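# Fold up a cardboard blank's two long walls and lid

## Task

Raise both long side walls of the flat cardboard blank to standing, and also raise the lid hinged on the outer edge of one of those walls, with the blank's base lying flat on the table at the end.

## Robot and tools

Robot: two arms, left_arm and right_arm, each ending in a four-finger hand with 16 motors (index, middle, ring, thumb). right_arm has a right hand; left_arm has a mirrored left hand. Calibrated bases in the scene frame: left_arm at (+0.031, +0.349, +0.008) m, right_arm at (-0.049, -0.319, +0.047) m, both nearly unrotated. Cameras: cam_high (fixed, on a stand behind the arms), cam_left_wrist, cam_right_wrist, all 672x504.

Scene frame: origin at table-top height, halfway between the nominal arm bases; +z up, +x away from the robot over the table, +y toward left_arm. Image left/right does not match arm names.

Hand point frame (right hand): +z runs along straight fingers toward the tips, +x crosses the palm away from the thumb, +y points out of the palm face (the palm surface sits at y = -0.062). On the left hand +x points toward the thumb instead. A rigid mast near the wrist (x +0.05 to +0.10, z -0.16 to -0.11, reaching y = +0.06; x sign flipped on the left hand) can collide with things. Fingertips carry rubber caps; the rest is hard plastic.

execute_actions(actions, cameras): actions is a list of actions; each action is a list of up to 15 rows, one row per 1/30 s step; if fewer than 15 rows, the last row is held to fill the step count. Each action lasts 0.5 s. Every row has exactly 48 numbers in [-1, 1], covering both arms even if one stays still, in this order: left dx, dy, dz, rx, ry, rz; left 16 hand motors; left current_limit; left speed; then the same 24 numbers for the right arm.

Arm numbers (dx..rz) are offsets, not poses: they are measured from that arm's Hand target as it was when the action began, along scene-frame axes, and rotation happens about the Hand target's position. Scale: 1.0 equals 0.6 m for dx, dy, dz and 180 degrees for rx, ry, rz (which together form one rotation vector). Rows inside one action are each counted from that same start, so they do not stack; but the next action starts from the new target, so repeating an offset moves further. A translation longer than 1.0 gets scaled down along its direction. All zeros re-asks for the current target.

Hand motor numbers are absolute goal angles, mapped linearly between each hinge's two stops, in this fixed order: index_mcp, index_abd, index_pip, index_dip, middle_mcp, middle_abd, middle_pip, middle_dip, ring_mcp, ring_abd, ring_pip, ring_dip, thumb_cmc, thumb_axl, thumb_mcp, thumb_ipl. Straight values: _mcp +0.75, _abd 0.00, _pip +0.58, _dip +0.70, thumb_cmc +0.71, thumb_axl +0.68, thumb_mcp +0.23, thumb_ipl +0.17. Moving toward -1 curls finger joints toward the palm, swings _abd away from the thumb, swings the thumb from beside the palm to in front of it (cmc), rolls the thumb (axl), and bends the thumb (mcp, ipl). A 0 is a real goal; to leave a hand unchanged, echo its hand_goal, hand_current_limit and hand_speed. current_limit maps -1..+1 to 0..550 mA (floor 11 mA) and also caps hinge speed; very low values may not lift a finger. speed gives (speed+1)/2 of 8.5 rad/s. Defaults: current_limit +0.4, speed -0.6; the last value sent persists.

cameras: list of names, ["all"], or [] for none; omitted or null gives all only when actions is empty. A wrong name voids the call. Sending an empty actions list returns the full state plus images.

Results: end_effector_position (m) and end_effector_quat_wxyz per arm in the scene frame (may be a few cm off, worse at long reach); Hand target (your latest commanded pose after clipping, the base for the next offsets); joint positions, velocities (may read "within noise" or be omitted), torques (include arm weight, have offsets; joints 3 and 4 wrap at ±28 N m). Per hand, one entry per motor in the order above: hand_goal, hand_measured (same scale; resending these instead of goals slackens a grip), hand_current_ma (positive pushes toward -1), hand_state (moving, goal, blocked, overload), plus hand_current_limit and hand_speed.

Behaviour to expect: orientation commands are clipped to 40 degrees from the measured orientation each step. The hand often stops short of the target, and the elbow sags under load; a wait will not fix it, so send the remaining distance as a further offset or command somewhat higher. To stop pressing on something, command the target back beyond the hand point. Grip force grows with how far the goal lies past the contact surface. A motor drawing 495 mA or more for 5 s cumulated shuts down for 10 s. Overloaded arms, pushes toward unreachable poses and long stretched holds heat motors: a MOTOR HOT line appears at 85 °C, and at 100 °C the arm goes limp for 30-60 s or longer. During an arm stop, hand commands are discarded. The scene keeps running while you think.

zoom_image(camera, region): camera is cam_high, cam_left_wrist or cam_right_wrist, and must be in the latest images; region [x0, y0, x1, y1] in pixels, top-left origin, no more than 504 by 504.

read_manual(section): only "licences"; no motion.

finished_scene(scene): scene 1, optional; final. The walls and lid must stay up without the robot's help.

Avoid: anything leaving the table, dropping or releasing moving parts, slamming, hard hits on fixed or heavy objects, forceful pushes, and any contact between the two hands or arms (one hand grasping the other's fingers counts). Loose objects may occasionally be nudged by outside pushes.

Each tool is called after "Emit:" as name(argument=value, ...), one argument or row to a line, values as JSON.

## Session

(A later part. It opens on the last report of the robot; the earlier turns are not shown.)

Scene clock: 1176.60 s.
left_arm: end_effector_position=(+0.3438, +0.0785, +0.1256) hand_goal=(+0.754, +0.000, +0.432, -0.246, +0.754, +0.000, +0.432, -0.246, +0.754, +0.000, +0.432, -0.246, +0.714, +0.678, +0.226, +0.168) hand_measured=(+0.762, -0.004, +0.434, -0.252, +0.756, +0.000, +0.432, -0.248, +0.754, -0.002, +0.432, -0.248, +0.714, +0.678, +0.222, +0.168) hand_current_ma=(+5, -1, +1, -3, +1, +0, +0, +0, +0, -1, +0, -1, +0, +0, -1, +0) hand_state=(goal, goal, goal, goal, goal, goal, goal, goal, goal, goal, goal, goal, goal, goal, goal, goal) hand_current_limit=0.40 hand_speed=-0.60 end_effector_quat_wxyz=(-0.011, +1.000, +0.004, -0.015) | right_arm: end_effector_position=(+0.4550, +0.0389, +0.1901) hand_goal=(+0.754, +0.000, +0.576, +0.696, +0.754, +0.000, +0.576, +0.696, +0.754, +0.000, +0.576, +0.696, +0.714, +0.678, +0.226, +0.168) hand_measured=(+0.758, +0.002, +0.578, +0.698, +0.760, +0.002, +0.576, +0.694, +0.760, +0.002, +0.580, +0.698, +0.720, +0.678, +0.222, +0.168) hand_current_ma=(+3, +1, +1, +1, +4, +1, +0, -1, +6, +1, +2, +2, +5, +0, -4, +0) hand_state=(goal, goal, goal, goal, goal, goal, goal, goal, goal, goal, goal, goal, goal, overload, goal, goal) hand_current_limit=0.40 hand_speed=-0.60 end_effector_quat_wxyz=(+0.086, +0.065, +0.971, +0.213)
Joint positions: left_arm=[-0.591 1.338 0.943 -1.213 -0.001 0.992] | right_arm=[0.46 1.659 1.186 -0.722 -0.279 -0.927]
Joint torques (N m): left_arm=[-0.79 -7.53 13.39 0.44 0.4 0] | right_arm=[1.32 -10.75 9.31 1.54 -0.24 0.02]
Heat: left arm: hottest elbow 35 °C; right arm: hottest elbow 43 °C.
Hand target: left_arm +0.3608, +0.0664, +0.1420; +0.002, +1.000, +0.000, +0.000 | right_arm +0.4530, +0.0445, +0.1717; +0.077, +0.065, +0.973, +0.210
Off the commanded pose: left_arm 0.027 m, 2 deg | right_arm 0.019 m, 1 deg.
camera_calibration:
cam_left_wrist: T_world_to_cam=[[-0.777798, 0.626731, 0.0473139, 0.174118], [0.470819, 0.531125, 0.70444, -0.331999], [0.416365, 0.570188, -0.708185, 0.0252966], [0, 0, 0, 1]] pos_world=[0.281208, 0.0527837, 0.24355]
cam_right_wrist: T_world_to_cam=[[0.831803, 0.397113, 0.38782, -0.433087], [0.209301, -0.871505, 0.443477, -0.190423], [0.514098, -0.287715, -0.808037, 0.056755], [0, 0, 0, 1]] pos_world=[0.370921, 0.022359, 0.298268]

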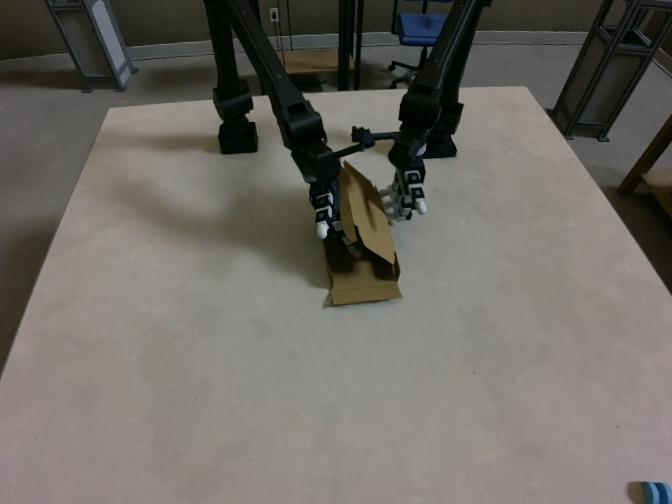

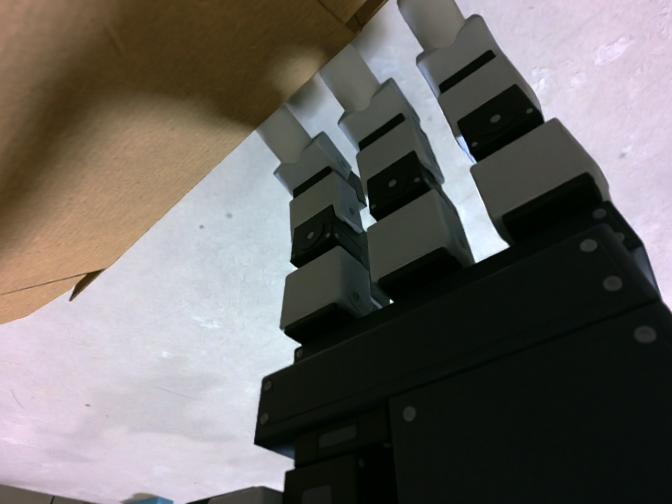

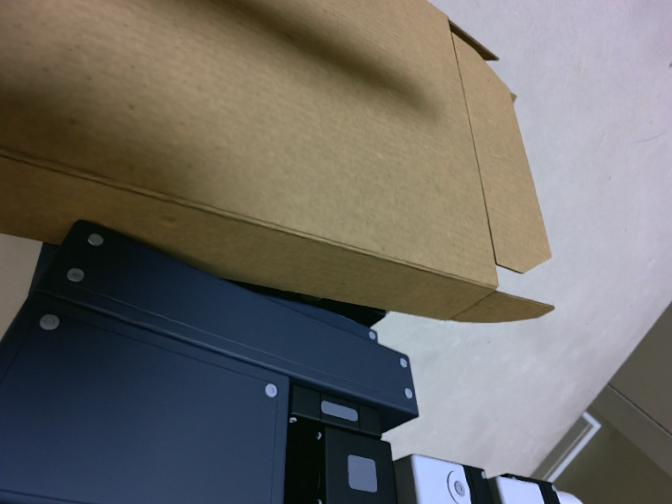

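Emit:
execute_actions(
  actions=[
    [[0,0,0,0,0,0,0.754,0,0.432,-0.246,0.754,0,0.432,-0.246,0.754,0,0.432,-0.246,0.714,0.678,0.226,0.168,0.4,-0.6,0.0,-0.01,-0.03,0,0,0,0.754,0,0.576,0.696,0.754,0,0.576,0.696,0.754,0,0.576,0.696,0.714,0.678,0.226,0.168,0.4,-0.6]],
  ],
  cameras=["all"],
)

Emit:
zoom_image(
  camera="cam_high",
  region=[310, 170, 420, 310],
)

Scene clock: 1200.17 s.
left_arm: end_effector_position=(+0.3440, +0.0802, +0.1252) hand_goal=(+0.754, +0.000, +0.432, -0.246, +0.754, +0.000, +0.432, -0.246, +0.754, +0.000, +0.432, -0.246, +0.714, +0.678, +0.226, +0.168) hand_measured=(+0.766, -0.004, +0.434, -0.254, +0.762, +0.000, +0.432, -0.250, +0.754, -0.002, +0.432, -0.248, +0.714, +0.678, +0.222, +0.168) hand_current_ma=(+9, -1, +1, -4, +5, +0, +0, -2, +0, -1, +0, -1, +0, +0, -1, +0) hand_state=(goal, goal, goal, goal, goal, goal, goal, goal, goal, goal, goal, goal, goal, goal, goal, goal) hand_current_limit=0.40 hand_speed=-0.60 end_effector_quat_wxyz=(-0.013, +1.000, +0.005, -0.016) | right_arm: end_effector_position=(+0.4562, +0.0330, +0.1754) hand_goal=(+0.754, +0.000, +0.576, +0.696, +0.754, +0.000, +0.576, +0.696, +0.754, +0.000, +0.576, +0.696, +0.714, +0.678, +0.226, +0.168) hand_measured=(+0.758, +0.002, +0.578, +0.698, +0.760, +0.002, +0.576, +0.694, +0.756, +0.002, +0.578, +0.698, +0.720, +0.678, +0.222, +0.168) hand_current_ma=(+3, +1, +1, +1, +4, +1, +0, -1, +1, +1, +0, +1, +5, +0, -4, +0) hand_state=(goal, goal, goal, goal, goal, goal, goal, goal, goal, goal, goal, goal, goal, overload, goal, goal) hand_current_limit=0.40 hand_speed=-0.60 end_effector_quat_wxyz=(+0.089, +0.068, +0.971, +0.213)
Joint positions: left_arm=[-0.589 1.338 0.943 -1.216 -0.005 0.992] | right_arm=[0.45 1.671 1.157 -0.678 -0.279 -0.931]
Joint torques (N m): left_arm=[-0.38 -7.12 13.3 0.69 0.47 0.05] | right_arm=[1.55 -9.93 8.98 1.61 -0.37 -0.02]
Heat: left arm: hottest elbow 35 °C; right arm: hottest elbow 39 °C.
Hand target: left_arm +0.3608, +0.0663, +0.1420; +0.002, +1.000, +0.000, +0.000 | right_arm +0.4529, +0.0386, +0.1537; +0.077, +0.065, +0.973, +0.210
Off the commanded pose: left_arm 0.028 m, 3 deg | right_arm 0.023 m, 1 deg.
camera_calibration:
cam_left_wrist: T_world_to_cam=[[-0.779106, 0.624803, 0.0511401, 0.173369], [0.470416, 0.528765, 0.706482, -0.332622], [0.414371, 0.574481, -0.705881, 0.0239792], [0, 0, 0, 1]] pos_world=[0.281607, 0.0537821, 0.243052]
cam_right_wrist: T_world_to_cam=[[0.832699, 0.391434, 0.391651, -0.426918], [0.201664, -0.873108, 0.443862, -0.185812], [0.515697, -0.290621, -0.805975, 0.0415582], [0, 0, 0, 1]] pos_world=[0.371534, 0.0169538, 0.283173]

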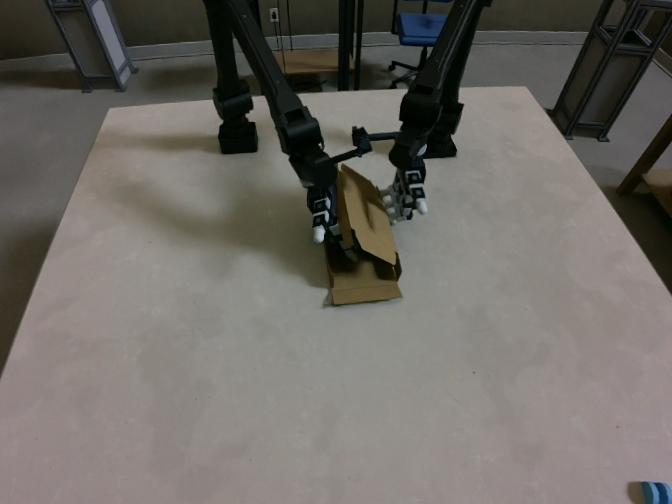

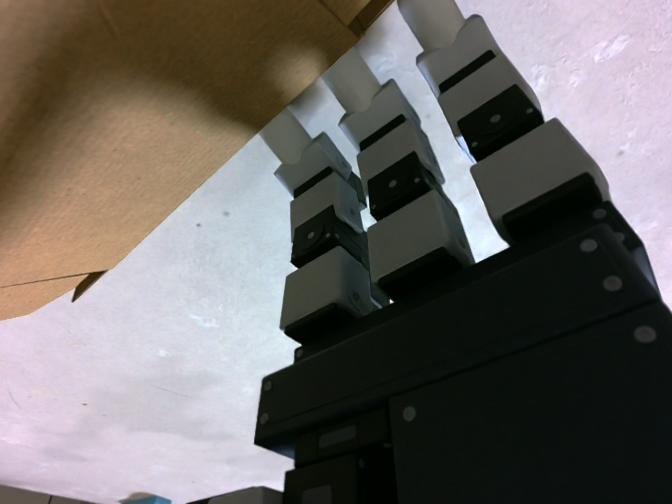

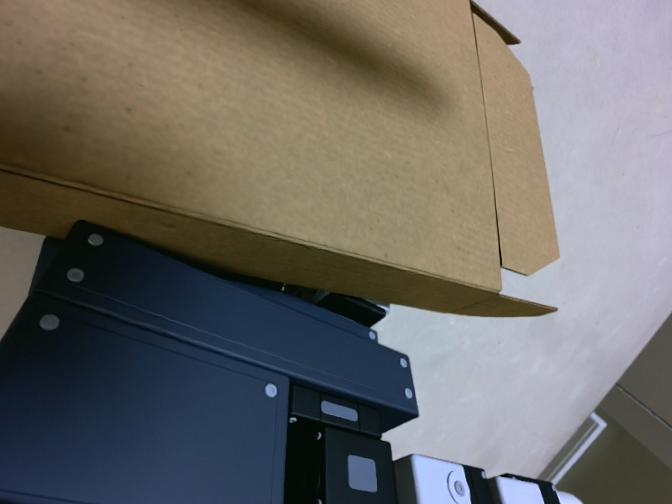

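Scaled by 3.600 from the camera's 672x504 image, which has a finer 960x720 frame.

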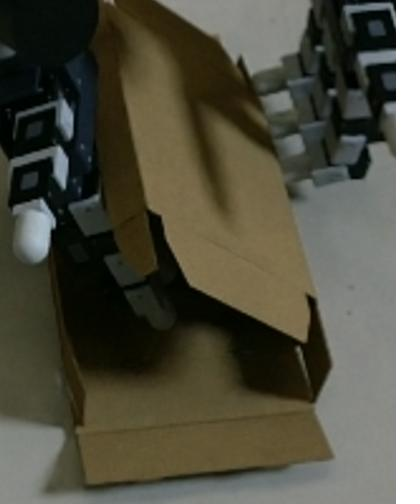

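Emit:
execute_actions(
  actions=[
    [[0,0,0,0,0,0,0.754,0,0.432,-0.246,0.754,0,0.432,-0.246,0.754,0,0.432,-0.246,0.714,0.678,0.226,0.168,0.4,-0.6,0.0,0,-0.035,0,0,0,0.754,0,0.576,0.696,0.754,0,0.576,0.696,0.754,0,0.576,0.696,0.714,0.678,0.226,0.168,0.4,-0.6]],
  ],
  cameras=["cam_high", "cam_right_wrist"],
)

Emit:
zoom_image(
  camera="cam_high",
  region=[310, 170, 420, 310],
)

Scene clock: 1204.03 s.
left_arm: end_effector_position=(+0.3455, +0.0813, +0.1256) hand_goal=(+0.754, +0.000, +0.432, -0.246, +0.754, +0.000, +0.432, -0.246, +0.754, +0.000, +0.432, -0.246, +0.714, +0.678, +0.226, +0.168) hand_measured=(+0.772, -0.004, +0.434, -0.254, +0.764, +0.000, +0.434, -0.252, +0.754, -0.002, +0.432, -0.248, +0.714, +0.678, +0.222, +0.168) hand_current_ma=(+17, -1, +1, -4, +8, +0, +0, -2, +0, -1, +0, -1, +0, +0, -1, +0) hand_state=(goal, goal, goal, goal, goal, goal, goal, goal, goal, goal, goal, goal, goal, goal, goal, goal) hand_current_limit=0.40 hand_speed=-0.60 end_effector_quat_wxyz=(-0.014, +1.000, +0.006, -0.014) | right_arm: end_effector_position=(+0.4592, +0.0326, +0.1739) hand_goal=(+0.754, +0.000, +0.576, +0.696, +0.754, +0.000, +0.576, +0.696, +0.754, +0.000, +0.576, +0.696, +0.714, +0.678, +0.226, +0.168) hand_measured=(+0.758, +0.002, +0.578, +0.698, +0.760, +0.002, +0.576, +0.694, +0.754, -0.024, +0.578, +0.698, +0.720, +0.678, +0.222, +0.168) hand_current_ma=(+3, +1, +1, +1, +4, +1, +0, -1, +0, -30, +0, +1, +5, +0, -4, +0) hand_state=(goal, goal, goal, goal, goal, goal, goal, goal, goal, blocked, goal, goal, goal, overload, goal, goal) hand_current_limit=0.40 hand_speed=-0.60 end_effector_quat_wxyz=(+0.099, +0.067, +0.968, +0.223)
Joint positions: left_arm=[-0.586 1.338 0.944 -1.217 -0.008 0.992] | right_arm=[0.445 1.674 1.142 -0.633 -0.287 -0.932]
Joint torques (N m): left_arm=[-1.96 -7.36 13.3 0.7 0.63 0.1] | right_arm=[1.79 -8.59 7.98 1.87 -0.11 -0.02]
Heat: left arm: hottest elbow 35 °C; right arm: hottest elbow 39 °C.
Hand target: left_arm +0.3608, +0.0663, +0.1420; +0.002, +1.000, +0.000, +0.000 | right_arm +0.4528, +0.0386, +0.1327; +0.077, +0.065, +0.973, +0.210
Off the commanded pose: left_arm 0.027 m, 3 deg | right_arm 0.042 m, 3 deg.
camera_calibration:
cam_right_wrist: T_world_to_cam=[[0.824214, 0.383433, 0.416715, -0.428936], [0.191592, -0.881303, 0.431969, -0.179124], [0.532883, -0.276196, -0.799845, 0.0292445], [0, 0, 0, 1]] pos_world=[0.37227, 0.0146828, 0.279511]
Images, in order (width x height): cam_high 672x504, cam_right_wrist 672x504.

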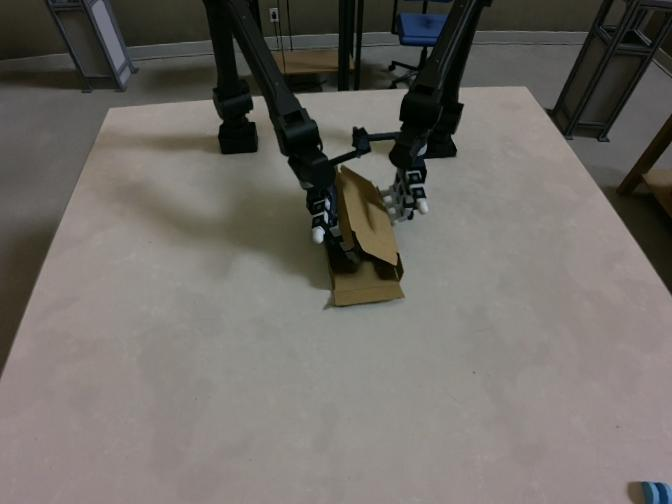

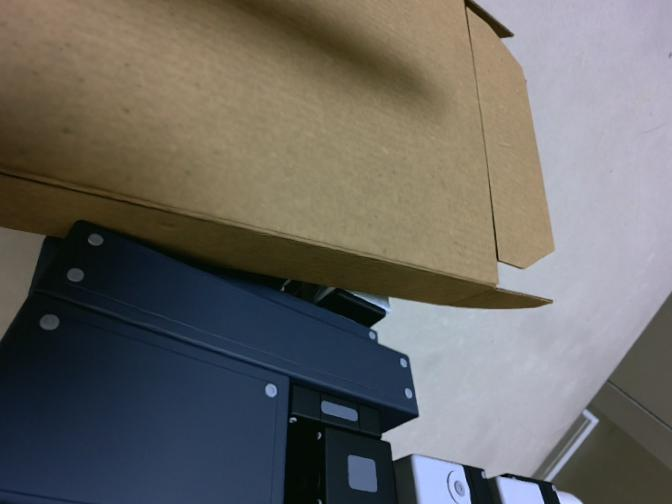

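Scaled by 3.600 from the camera's 672x504 image, which has a finer 960x720 frame.

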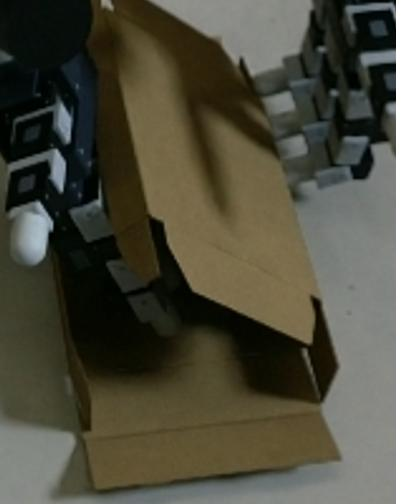

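Emit:
execute_actions(
  actions=[
    [[0,-0.02,0.01,0,0,0,0.754,0,0.432,-0.246,0.754,0,0.432,-0.246,0.754,0,0.432,-0.246,0.714,0.678,0.226,0.168,0.4,-0.6,0.0,0,0,0,0,0,0.754,0,0.576,0.696,0.754,0,0.576,0.696,0.754,0,0.576,0.696,0.714,0.678,0.226,0.168,0.4,-0.6]],
    [[0,-0.02,0,0,0,0,0.754,0,0.432,-0.246,0.754,0,0.432,-0.246,0.754,0,0.432,-0.246,0.714,0.678,0.226,0.168,0.4,-0.6,0.0,0,0,0,0,0,0.754,0,0.576,0.696,0.754,0,0.576,0.696,0.754,0,0.576,0.696,0.714,0.678,0.226,0.168,0.4,-0.6]],
  ],
  cameras=["all"],
)

Emit:
zoom_image(
  camera="cam_high",
  region=[310, 170, 420, 310],
)

Scene clock: 1211.23 s.
left_arm: end_effector_position=(+0.3473, +0.0730, +0.1284) hand_goal=(+0.754, +0.000, +0.432, -0.246, +0.754, +0.000, +0.432, -0.246, +0.754, +0.000, +0.432, -0.246, +0.714, +0.678, +0.226, +0.168) hand_measured=(+0.794, -0.004, +0.448, -0.248, +0.792, +0.000, +0.446, -0.246, +0.756, -0.002, +0.434, -0.246, +0.714, +0.678, +0.222, +0.168) hand_current_ma=(+62, -1, +14, +0, +55, +0, +12, +0, +1, +0, +0, +0, +0, +0, -1, +0) hand_state=(blocked, goal, goal, goal, blocked, goal, goal, goal, goal, goal, goal, goal, goal, goal, goal, goal) hand_current_limit=0.40 hand_speed=-0.60 end_effector_quat_wxyz=(-0.024, +0.999, +0.015, -0.017) | right_arm: end_effector_position=(+0.4606, +0.0317, +0.1730) hand_goal=(+0.754, +0.000, +0.576, +0.696, +0.754, +0.000, +0.576, +0.696, +0.754, +0.000, +0.576, +0.696, +0.714, +0.678, +0.226, +0.168) hand_measured=(+0.758, +0.002, +0.578, +0.698, +0.760, +0.002, +0.576, +0.694, +0.746, -0.028, +0.570, +0.694, +0.720, +0.678, +0.222, +0.168) hand_current_ma=(+3, +1, +1, +1, +4, +1, +0, -1, -9, -36, -4, +0, +5, +0, -4, +0) hand_state=(goal, goal, goal, goal, goal, goal, goal, goal, goal, blocked, goal, goal, goal, overload, goal, goal) hand_current_limit=0.40 hand_speed=-0.60 end_effector_quat_wxyz=(+0.100, +0.068, +0.967, +0.223)
Joint positions: left_arm=[-0.613 1.357 0.975 -1.244 -0.021 0.947] | right_arm=[0.443 1.676 1.142 -0.629 -0.287 -0.932]
Joint torques (N m): left_arm=[-3.37 -7.88 14.49 0.88 1.23 0.02] | right_arm=[1.49 -8.41 8.02 1.74 -0.08 -0.04]
Heat: left arm: hottest elbow 36 °C; right arm: hottest elbow 38 °C.
Hand target: left_arm +0.3607, +0.0423, +0.1480; +0.002, +1.000, +0.000, +0.000 | right_arm +0.4529, +0.0386, +0.1326; +0.077, +0.065, +0.973, +0.210
Off the commanded pose: left_arm 0.039 m, 4 deg | right_arm 0.042 m, 3 deg.
camera_calibration:
cam_left_wrist: T_world_to_cam=[[-0.790959, 0.608244, 0.0665053, 0.183617], [0.461299, 0.521377, 0.717893, -0.330345], [0.40198, 0.598502, -0.69297, 0.0298929], [0, 0, 0, 1]] pos_world=[0.285605, 0.0426596, 0.245656]
cam_right_wrist: T_world_to_cam=[[0.824676, 0.381305, 0.417752, -0.429637], [0.189087, -0.881957, 0.431738, -0.178621], [0.533063, -0.277052, -0.799428, 0.0274115], [0, 0, 0, 1]] pos_world=[0.373474, 0.0138813, 0.278513]

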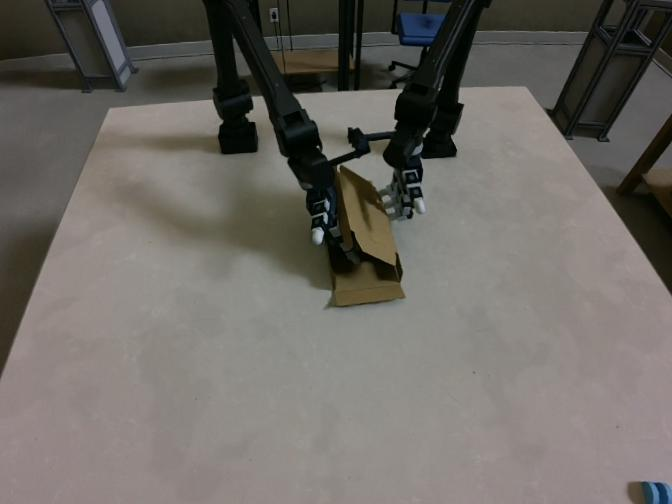

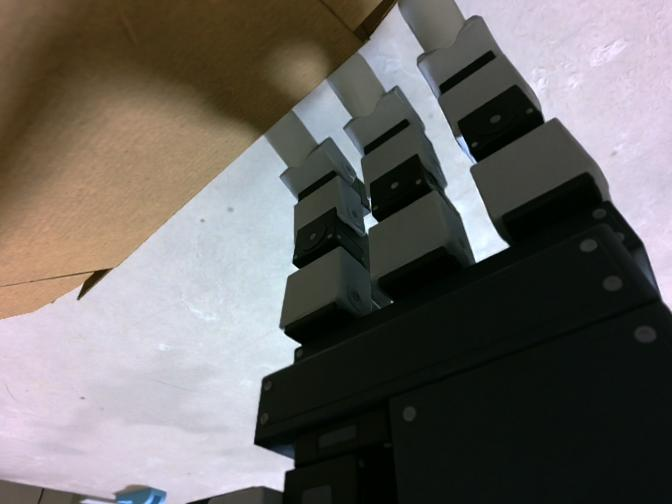

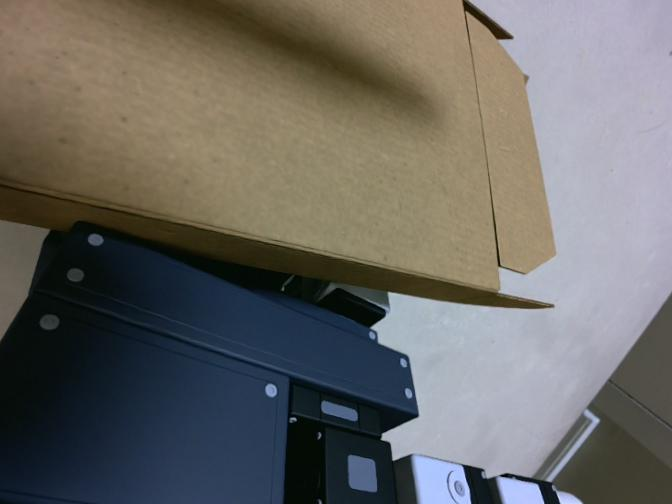

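Scaled by 3.600 from the camera's 672x504 image, which has a finer 960x720 frame.

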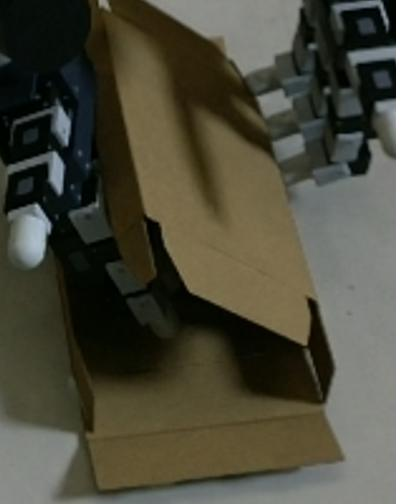

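Emit:
execute_actions(
  actions=[
    [[0,0.035,0,0,0,0,0.754,0,0.432,-0.246,0.754,0,0.432,-0.246,0.754,0,0.432,-0.246,0.714,0.678,0.226,0.168,0.4,-0.6,0.0,0,0.06,0,0,0,0.754,0,0.576,0.696,0.754,0,0.576,0.696,0.754,0,0.576,0.696,0.714,0.678,0.226,0.168,0.4,-0.6]],
    [[0,0,0,0,0,0,0.754,0,0.432,-0.246,0.754,0,0.432,-0.246,0.754,0,0.432,-0.246,0.714,0.678,0.226,0.168,0.4,-0.6,-0.01,-0.06,0.05,0.04,0,0,0.754,0,0.576,0.696,0.754,0,0.576,0.696,0.754,0,0.576,0.696,0.714,0.678,0.226,0.168,0.4,-0.6]],
    [[0,0,0,0,0,0,0.754,0,0.432,-0.246,0.754,0,0.432,-0.246,0.754,0,0.432,-0.246,0.714,0.678,0.226,0.168,0.4,-0.6,-0.01,-0.06,-0.04,0.043,0,0,0.754,0,0.576,0.696,0.754,0,0.576,0.696,0.754,0,0.576,0.696,0.714,0.678,0.226,0.168,0.4,-0.6]],
  ],
  cameras=["all"],
)

Emit:
zoom_image(
  camera="cam_high",
  region=[310, 170, 420, 310],
)

Scene clock: 1254.67 s.
left_arm: end_effector_position=(+0.3478, +0.0734, +0.1301) hand_goal=(+0.754, +0.000, +0.432, -0.246, +0.754, +0.000, +0.432, -0.246, +0.754, +0.000, +0.432, -0.246, +0.714, +0.678, +0.226, +0.168) hand_measured=(+0.756, -0.004, +0.436, -0.242, +0.756, -0.002, +0.436, -0.244, +0.756, -0.002, +0.436, -0.244, +0.714, +0.678, +0.222, +0.168) hand_current_ma=(+0, -1, +1, +1, +0, +0, +2, +1, +0, +0, +1, +0, +0, +0, -1, +0) hand_state=(goal, goal, goal, goal, goal, goal, goal, goal, goal, goal, goal, goal, goal, goal, goal, goal) hand_current_limit=0.40 hand_speed=-0.60 end_effector_quat_wxyz=(-0.013, +1.000, +0.004, -0.021) | right_arm: end_effector_position=(+0.4441, -0.0334, +0.1792) hand_goal=(+0.754, +0.000, +0.576, +0.696, +0.754, +0.000, +0.576, +0.696, +0.754, +0.000, +0.576, +0.696, +0.714, +0.678, +0.226, +0.168) hand_measured=(+0.760, +0.002, +0.578, +0.698, +0.762, +0.002, +0.576, +0.694, +0.752, +0.002, +0.576, +0.694, +0.722, +0.678, +0.222, +0.168) hand_current_ma=(+5, +1, +1, +1, +9, +1, +0, -1, -2, +1, +0, -1, +7, +0, -4, +0) hand_state=(goal, goal, goal, goal, goal, goal, goal, goal, goal, goal, goal, goal, goal, overload, goal, goal) hand_current_limit=0.40 hand_speed=-0.60 end_effector_quat_wxyz=(+0.063, +0.082, +0.936, +0.336)
Joint positions: left_arm=[-0.596 1.357 0.975 -1.238 0.002 0.986] | right_arm=[0.273 1.627 0.988 -0.523 -0.583 -1.002]
Joint torques (N m): left_arm=[-1.26 -9 12 0.94 0.16 0.03] | right_arm=[0.21 -11.34 8.06 1.35 -0.36 -0.21]
Heat: left arm: hottest elbow 36 °C; right arm: hottest elbow 34 °C.
Hand target: left_arm +0.3607, +0.0633, +0.1480; +0.002, +1.000, +0.000, +0.000 | right_arm +0.4410, -0.0335, +0.1746; +0.068, +0.074, +0.937, +0.334
Off the commanded pose: left_arm 0.024 m, 3 deg | right_arm 0.006 m, 1 deg.
camera_calibration:
cam_left_wrist: T_world_to_cam=[[-0.777949, 0.625507, 0.0594729, 0.178799], [0.478912, 0.529019, 0.700558, -0.336422], [0.406742, 0.573481, -0.711113, 0.0332183], [0, 0, 0, 1]] pos_world=[0.286702, 0.0470832, 0.248671]
cam_right_wrist: T_world_to_cam=[[0.846778, 0.281125, 0.451593, -0.413057], [0.212682, -0.957059, 0.196989, -0.20639], [0.487579, -0.0707607, -0.870206, 0.0629201], [0, 0, 0, 1]] pos_world=[0.362984, -0.0769548, 0.281944]

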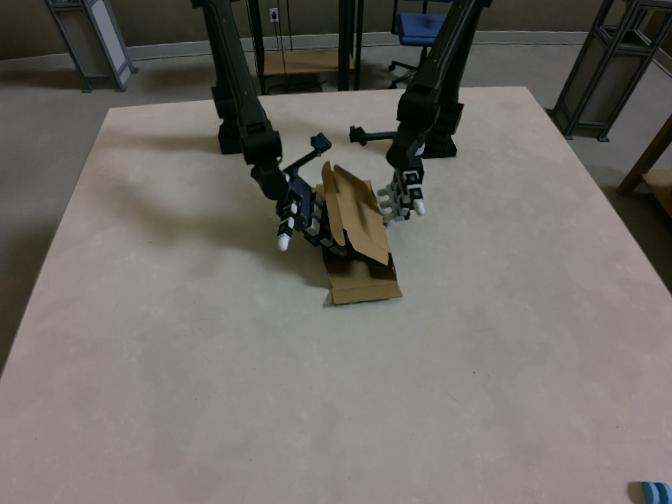

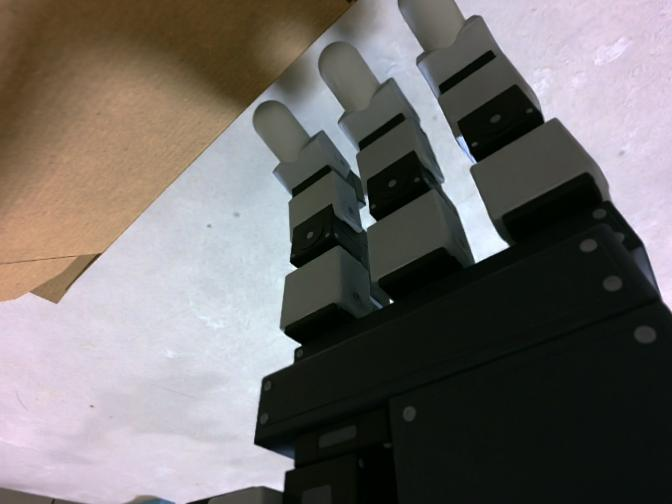

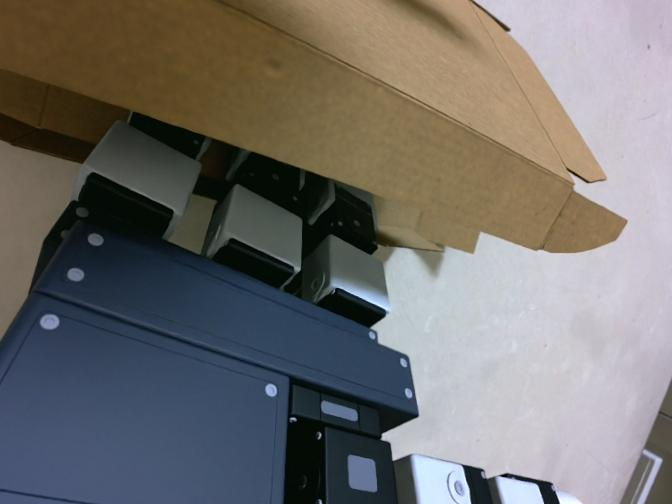

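Scaled by 3.600 from the camera's 672x504 image, which has a finer 960x720 frame.

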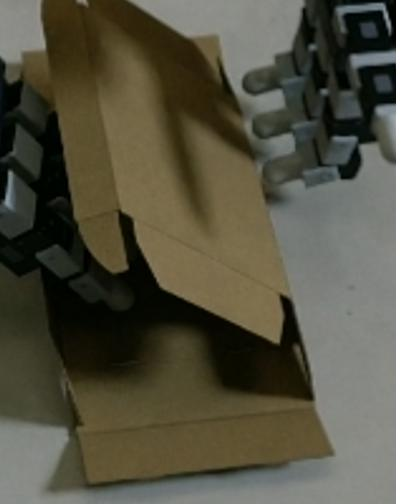

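Emit:
execute_actions(
  actions=[
    [[0,0,0,0,0,0,0.754,0,0.432,-0.246,0.754,0,0.432,-0.246,0.754,0,0.432,-0.246,0.714,0.678,0.226,0.168,0.4,-0.6,-0.02,0,-0.06,0,0,0,0.754,0,0.576,0.696,0.754,0,0.576,0.696,0.754,0,0.576,0.696,0.714,0.678,0.226,0.168,0.4,-0.6]],
    [[0,-0.015,0,0,0,0,0.754,0,0.432,-0.246,0.754,0,0.432,-0.246,0.754,0,0.432,-0.246,0.714,0.678,0.226,0.168,0.4,-0.6,0,0,-0.02,0,0,0,0.754,0,0.576,0.696,0.754,0,0.576,0.696,0.754,0,0.576,0.696,0.714,0.678,0.226,0.168,0.4,-0.6]],
  ],
  cameras=["all"],
)

Emit:
zoom_image(
  camera="cam_high",
  region=[310, 170, 420, 310],
)

Scene clock: 1262.07 s.
left_arm: end_effector_position=(+0.3444, +0.0688, +0.1301) hand_goal=(+0.754, +0.000, +0.432, -0.246, +0.754, +0.000, +0.432, -0.246, +0.754, +0.000, +0.432, -0.246, +0.714, +0.678, +0.226, +0.168) hand_measured=(+0.756, +0.000, +0.436, -0.242, +0.756, -0.002, +0.436, -0.244, +0.756, -0.002, +0.436, -0.244, +0.714, +0.678, +0.222, +0.168) hand_current_ma=(+0, +0, +1, +1, +0, +0, +1, +1, +0, +0, +1, +0, +0, +0, -1, +0) hand_state=(goal, goal, goal, goal, goal, goal, goal, goal, goal, goal, goal, goal, goal, goal, goal, goal) hand_current_limit=0.40 hand_speed=-0.60 end_effector_quat_wxyz=(-0.012, +1.000, +0.000, -0.021) | right_arm: end_effector_position=(+0.4356, -0.0248, +0.1813) hand_goal=(+0.754, +0.000, +0.576, +0.696, +0.754, +0.000, +0.576, +0.696, +0.754, +0.000, +0.576, +0.696, +0.714, +0.678, +0.226, +0.168) hand_measured=(+0.760, +0.002, +0.578, +0.698, +0.770, +0.002, +0.576, +0.694, +0.730, +0.002, +0.576, +0.694, +0.722, +0.678, +0.222, +0.168) hand_current_ma=(+5, +1, +1, +1, +20, +1, +0, -1, -37, +1, +0, -1, +7, +0, -4, +0) hand_state=(goal, goal, goal, goal, goal, goal, goal, goal, blocked, goal, goal, goal, goal, overload, goal, goal) hand_current_limit=0.40 hand_speed=-0.60 end_effector_quat_wxyz=(+0.091, +0.064, +0.923, +0.367)
Joint positions: left_arm=[-0.61 1.357 0.975 -1.237 0.003 0.981] | right_arm=[0.286 1.62 0.928 -0.377 -0.62 -0.987]
Joint torques (N m): left_arm=[-1.08 -8.47 13.27 0.83 0.2 -0.04] | right_arm=[-0.44 -6.83 5.79 1.39 0.93 -0.26]
Heat: left arm: hottest elbow 36 °C; right arm: hottest elbow 34 °C.
Hand target: left_arm +0.3607, +0.0543, +0.1480; +0.002, +1.000, +0.000, +0.000 | right_arm +0.4290, -0.0335, +0.1268; +0.068, +0.074, +0.937, +0.334
Off the commanded pose: left_arm 0.028 m, 3 deg | right_arm 0.056 m, 5 deg.
camera_calibration:
cam_left_wrist: T_world_to_cam=[[-0.772524, 0.632306, 0.0582723, 0.176899], [0.483038, 0.525618, 0.700285, -0.333595], [0.412166, 0.569135, -0.711481, 0.0356534], [0, 0, 0, 1]] pos_world=[0.283103, 0.0431974, 0.24867]
cam_right_wrist: T_world_to_cam=[[0.806965, 0.267332, 0.526632, -0.405803], [0.218115, -0.963551, 0.154904, -0.19172], [0.548848, -0.010136, -0.835861, 0.0381461], [0, 0, 0, 1]] pos_world=[0.348349, -0.0758611, 0.275292]

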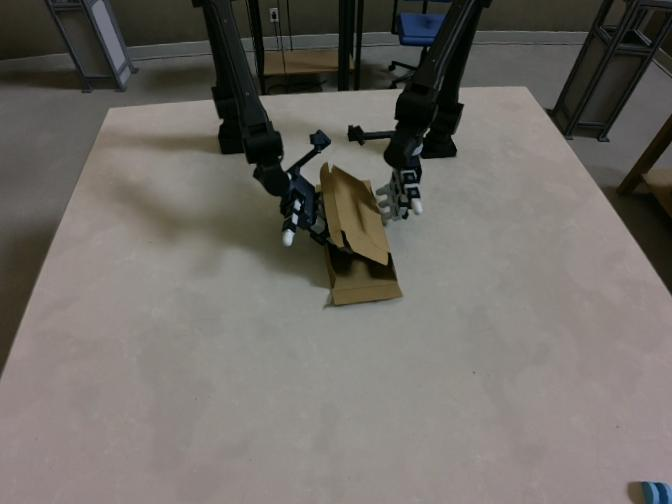

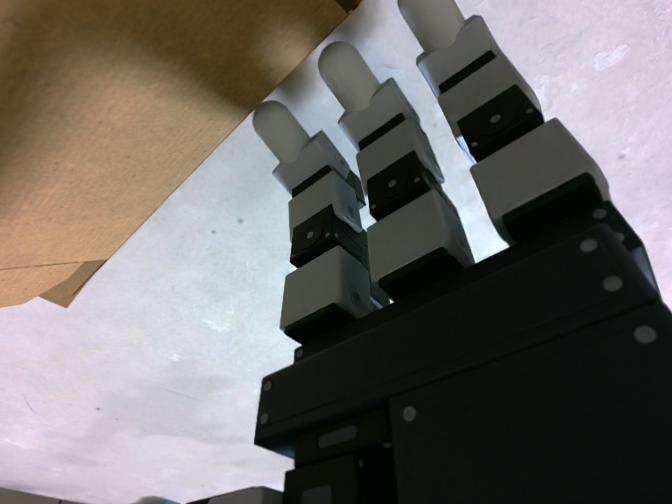

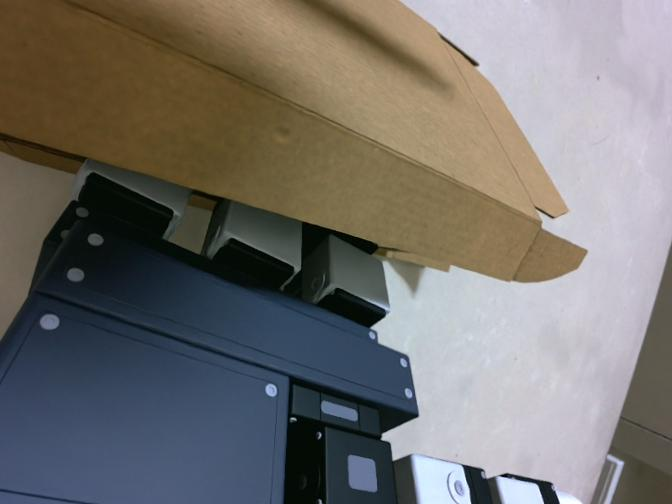

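Scaled by 3.600 from the camera's 672x504 image, which has a finer 960x720 frame.

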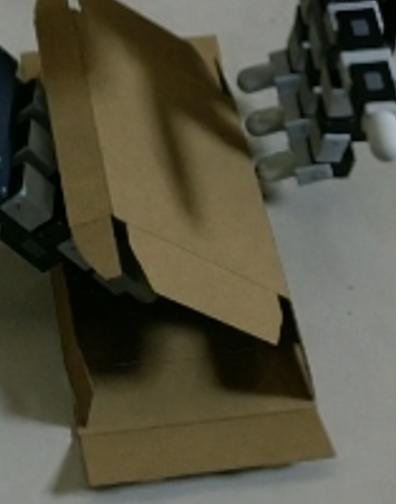

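Emit:
execute_actions(
  actions=[
    [[0,0,0,0,0,0,0.754,0,0.432,-0.246,0.754,0,0.432,-0.246,0.754,0,0.432,-0.246,0.714,0.678,0.226,0.168,0.4,-0.6,0,0,0.09,0,0,0,0.754,0,0.576,0.696,0.754,0,0.576,0.696,0.754,0,0.576,0.696,0.714,0.678,0.226,0.168,0.4,-0.6]],
    [[0,0.01,0,0,0,0,0.754,0,0.432,-0.246,0.754,0,0.432,-0.246,0.754,0,0.432,-0.246,0.714,0.678,0.226,0.168,0.4,-0.6,0,0.05,0.03,0,0,0,0.754,0,0.576,0.696,0.754,0,0.576,0.696,0.754,0,0.576,0.696,0.714,0.678,0.226,0.168,0.4,-0.6]],
  ],
  cameras=["all"],
)

Emit:
zoom_image(
  camera="cam_high",
  region=[310, 170, 420, 310],
)

Scene clock: 1276.10 s.
left_arm: end_effector_position=(+0.3444, +0.0688, +0.1301) hand_goal=(+0.754, +0.000, +0.432, -0.246, +0.754, +0.000, +0.432, -0.246, +0.754, +0.000, +0.432, -0.246, +0.714, +0.678, +0.226, +0.168) hand_measured=(+0.756, +0.000, +0.436, -0.242, +0.756, -0.002, +0.436, -0.244, +0.756, -0.002, +0.436, -0.244, +0.714, +0.678, +0.222, +0.168) hand_current_ma=(+0, +0, +1, +1, +1, +0, +1, +1, +0, +0, +1, +0, +0, +0, -1, +0) hand_state=(goal, goal, goal, goal, goal, goal, goal, goal, goal, goal, goal, goal, goal, goal, goal, goal) hand_current_limit=0.40 hand_speed=-0.60 end_effector_quat_wxyz=(-0.012, +1.000, +0.000, -0.021) | right_arm: end_effector_position=(+0.4152, -0.0090, +0.1773) hand_goal=(+0.754, +0.000, +0.576, +0.696, +0.754, +0.000, +0.576, +0.696, +0.754, +0.000, +0.576, +0.696, +0.714, +0.678, +0.226, +0.168) hand_measured=(+0.760, +0.002, +0.578, +0.698, +0.774, +0.002, +0.576, +0.694, +0.738, +0.002, +0.576, +0.694, +0.722, +0.678, +0.222, +0.168) hand_current_ma=(+5, +1, +1, +1, +31, +1, +0, -1, -21, +1, +0, -1, +7, +0, -4, +0) hand_state=(goal, goal, goal, goal, blocked, goal, goal, goal, goal, goal, goal, goal, goal, overload, goal, goal) hand_current_limit=0.40 hand_speed=-0.60 end_effector_quat_wxyz=(+0.053, +0.077, +0.940, +0.329)
Joint positions: left_arm=[-0.61 1.357 0.975 -1.237 0.003 0.981] | right_arm=[0.343 1.585 0.941 -0.51 -0.552 -0.947]
Joint torques (N m): left_arm=[-0.79 -8.88 12.4 0.57 0.21 0.11] | right_arm=[0.15 -11.87 13.2 0.23 -0.36 -0.03]
Heat: left arm: hottest elbow 36 °C; right arm: hottest elbow 33 °C.
Hand target: left_arm +0.3607, +0.0603, +0.1480; +0.002, +1.000, +0.000, +0.000 | right_arm +0.4290, -0.0034, +0.1986; +0.068, +0.074, +0.937, +0.334
Off the commanded pose: left_arm 0.026 m, 3 deg | right_arm 0.026 m, 2 deg.
camera_calibration:
cam_left_wrist: T_world_to_cam=[[-0.772524, 0.632306, 0.0582723, 0.176899], [0.483038, 0.525618, 0.700285, -0.333595], [0.412166, 0.569135, -0.711481, 0.0356534], [0, 0, 0, 1]] pos_world=[0.283103, 0.0431974, 0.24867]
cam_right_wrist: T_world_to_cam=[[0.849962, 0.302067, 0.431649, -0.392156], [0.23188, -0.950173, 0.208333, -0.186511], [0.473071, -0.0769845, -0.877654, 0.0844027], [0, 0, 0, 1]] pos_world=[0.336637, -0.0522629, 0.282206]

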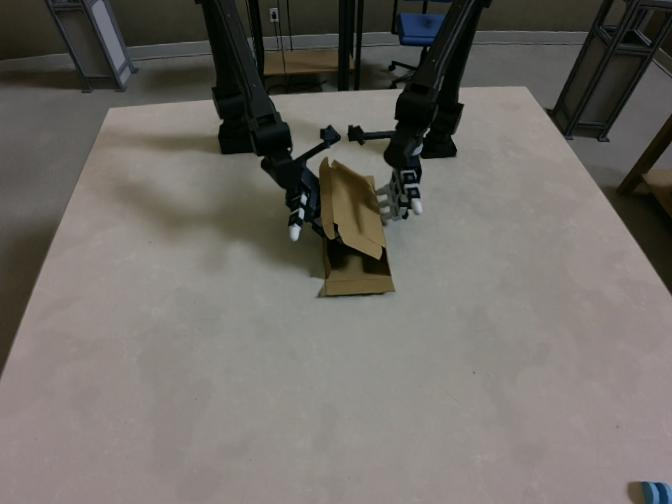

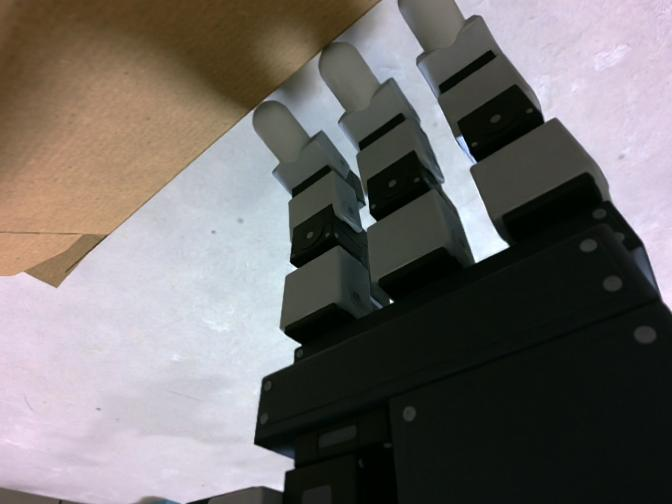

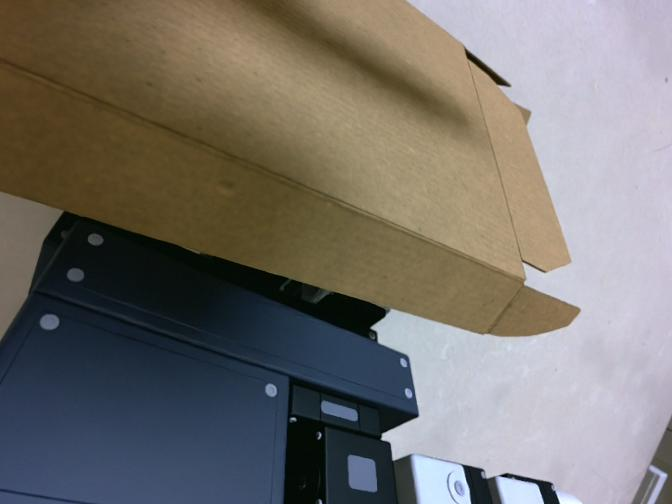

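Scaled by 3.600 from the camera's 672x504 image, which has a finer 960x720 frame.

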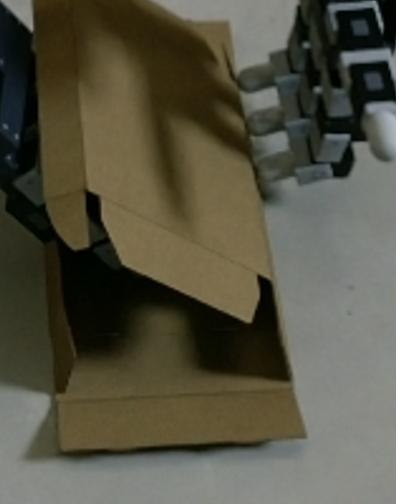

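Emit:
execute_actions(
  actions=[
    [[0,0,0,0,0,0,0.754,0,0.432,-0.246,0.754,0,0.432,-0.246,0.754,0,0.432,-0.246,0.714,0.678,0.226,0.168,0.4,-0.6,0,0.025,0,0,0,0,0.754,0,0.576,0.696,0.754,0,0.576,0.696,0.754,0,0.576,0.696,0.714,0.678,0.226,0.168,0.4,-0.6]],
    [[0,0,0,0,0,0,0.754,0,0.432,-0.246,0.754,0,0.432,-0.246,0.754,0,0.432,-0.246,0.714,0.678,0.226,0.168,0.4,-0.6,0,0,-0.06,0,0,0,0.754,0,0.576,0.696,0.754,0,0.576,0.696,0.754,0,0.576,0.696,0.714,0.678,0.226,0.168,0.4,-0.6]],
    [[0,0,0,0,0,0,0.754,0,0.432,-0.246,0.754,0,0.432,-0.246,0.754,0,0.432,-0.246,0.714,0.678,0.226,0.168,0.4,-0.6,0,0,-0.04,0,0,0,0.754,0,0.576,0.696,0.754,0,0.576,0.696,0.754,0,0.576,0.696,0.714,0.678,0.226,0.168,0.4,-0.6]],
  ],
  cameras=["all"],
)

Emit:
zoom_image(
  camera="cam_high",
  region=[310, 170, 420, 310],
)

Scene clock: 1283.50 s.
left_arm: end_effector_position=(+0.3478, +0.0731, +0.1309) hand_goal=(+0.754, +0.000, +0.432, -0.246, +0.754, +0.000, +0.432, -0.246, +0.754, +0.000, +0.432, -0.246, +0.714, +0.678, +0.226, +0.168) hand_measured=(+0.772, +0.000, +0.434, -0.254, +0.760, -0.002, +0.436, -0.246, +0.756, -0.002, +0.436, -0.244, +0.714, +0.678, +0.222, +0.168) hand_current_ma=(+18, +0, +1, -5, +3, +0, +1, +0, +0, +0, +1, +0, +0, +0, -1, +0) hand_state=(goal, goal, goal, goal, goal, goal, goal, goal, goal, goal, goal, goal, goal, goal, goal, goal) hand_current_limit=0.40 hand_speed=-0.60 end_effector_quat_wxyz=(-0.015, +1.000, +0.003, -0.017) | right_arm: end_effector_position=(+0.4306, +0.0098, +0.1716) hand_goal=(+0.754, +0.000, +0.576, +0.696, +0.754, +0.000, +0.576, +0.696, +0.754, +0.000, +0.576, +0.696, +0.714, +0.678, +0.226, +0.168) hand_measured=(+0.760, +0.002, +0.578, +0.698, +0.774, +0.002, +0.576, +0.694, +0.740, +0.002, +0.576, +0.694, +0.722, +0.678, +0.222, +0.168) hand_current_ma=(+5, +1, +1, +1, +31, +1, +0, -1, -17, +1, +0, -1, +7, +0, -4, +0) hand_state=(goal, goal, goal, goal, blocked, goal, goal, goal, goal, goal, goal, goal, goal, overload, goal, goal) hand_current_limit=0.40 hand_speed=-0.60 end_effector_quat_wxyz=(+0.079, +0.072, +0.930, +0.351)
Joint positions: left_arm=[-0.601 1.353 0.975 -1.237 -0.007 0.983] | right_arm=[0.37 1.64 0.946 -0.367 -0.556 -0.902]
Joint torques (N m): left_arm=[-0.56 -8 12.41 0.81 0.54 0.04] | right_arm=[1.08 -7.36 7.83 1.74 0.27 -0.13]
Heat: left arm: hottest elbow 36 °C; right arm: hottest elbow 33 °C.
Hand target: left_arm +0.3606, +0.0602, +0.1480; +0.002, +1.000, +0.000, +0.000 | right_arm +0.4289, +0.0116, +0.1387; +0.068, +0.074, +0.937, +0.334
Off the commanded pose: left_arm 0.025 m, 3 deg | right_arm 0.033 m, 2 deg.
camera_calibration:
cam_left_wrist: T_world_to_cam=[[-0.776729, 0.627354, 0.0558362, 0.178831], [0.473943, 0.523792, 0.707828, -0.335637], [0.414812, 0.576254, -0.704175, 0.0300613], [0, 0, 0, 1]] pos_world=[0.285506, 0.0462903, 0.248756]
cam_right_wrist: T_world_to_cam=[[0.824919, 0.276863, 0.492803, -0.407996], [0.214445, -0.959943, 0.180341, -0.158657], [0.522993, -0.0430877, -0.851247, 0.0471568], [0, 0, 0, 1]] pos_world=[0.345924, -0.0373111, 0.269816]

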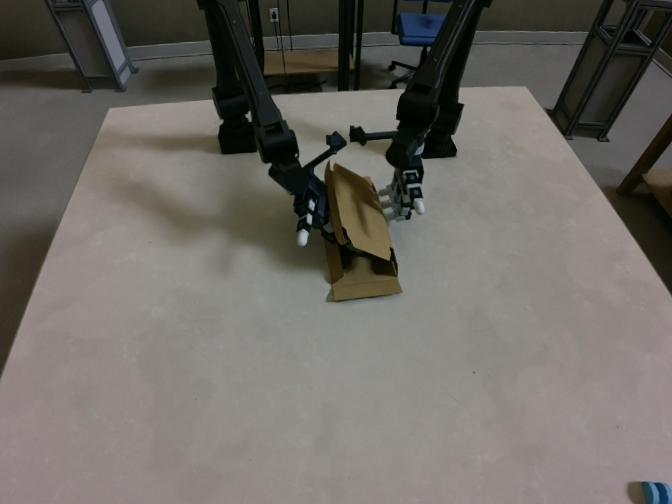

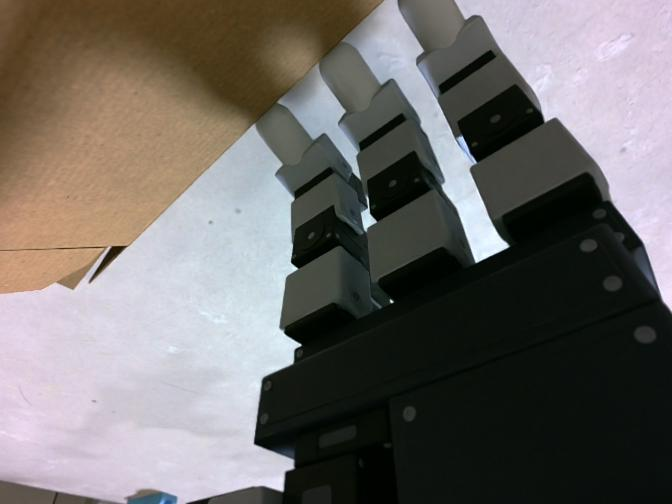

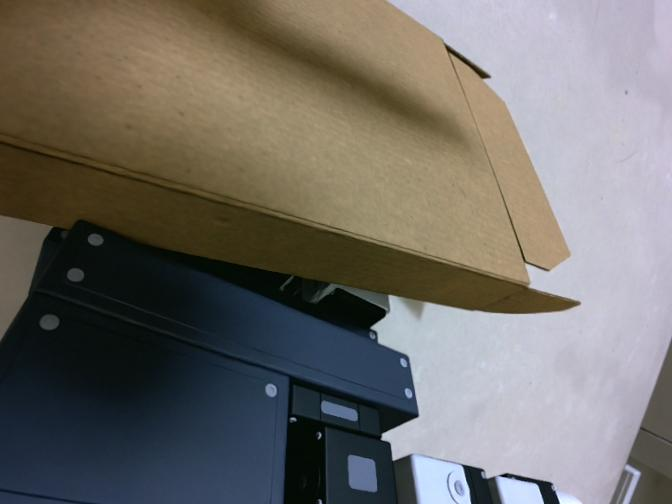

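Scaled by 3.600 from the camera's 672x504 image, which has a finer 960x720 frame.

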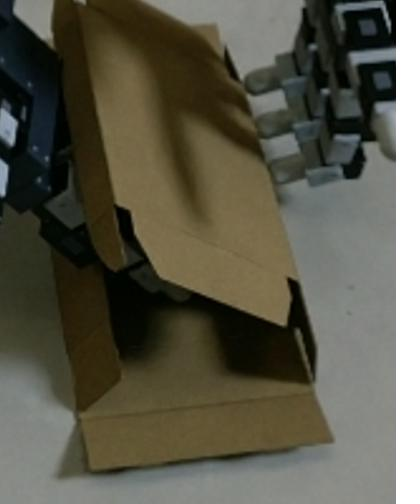

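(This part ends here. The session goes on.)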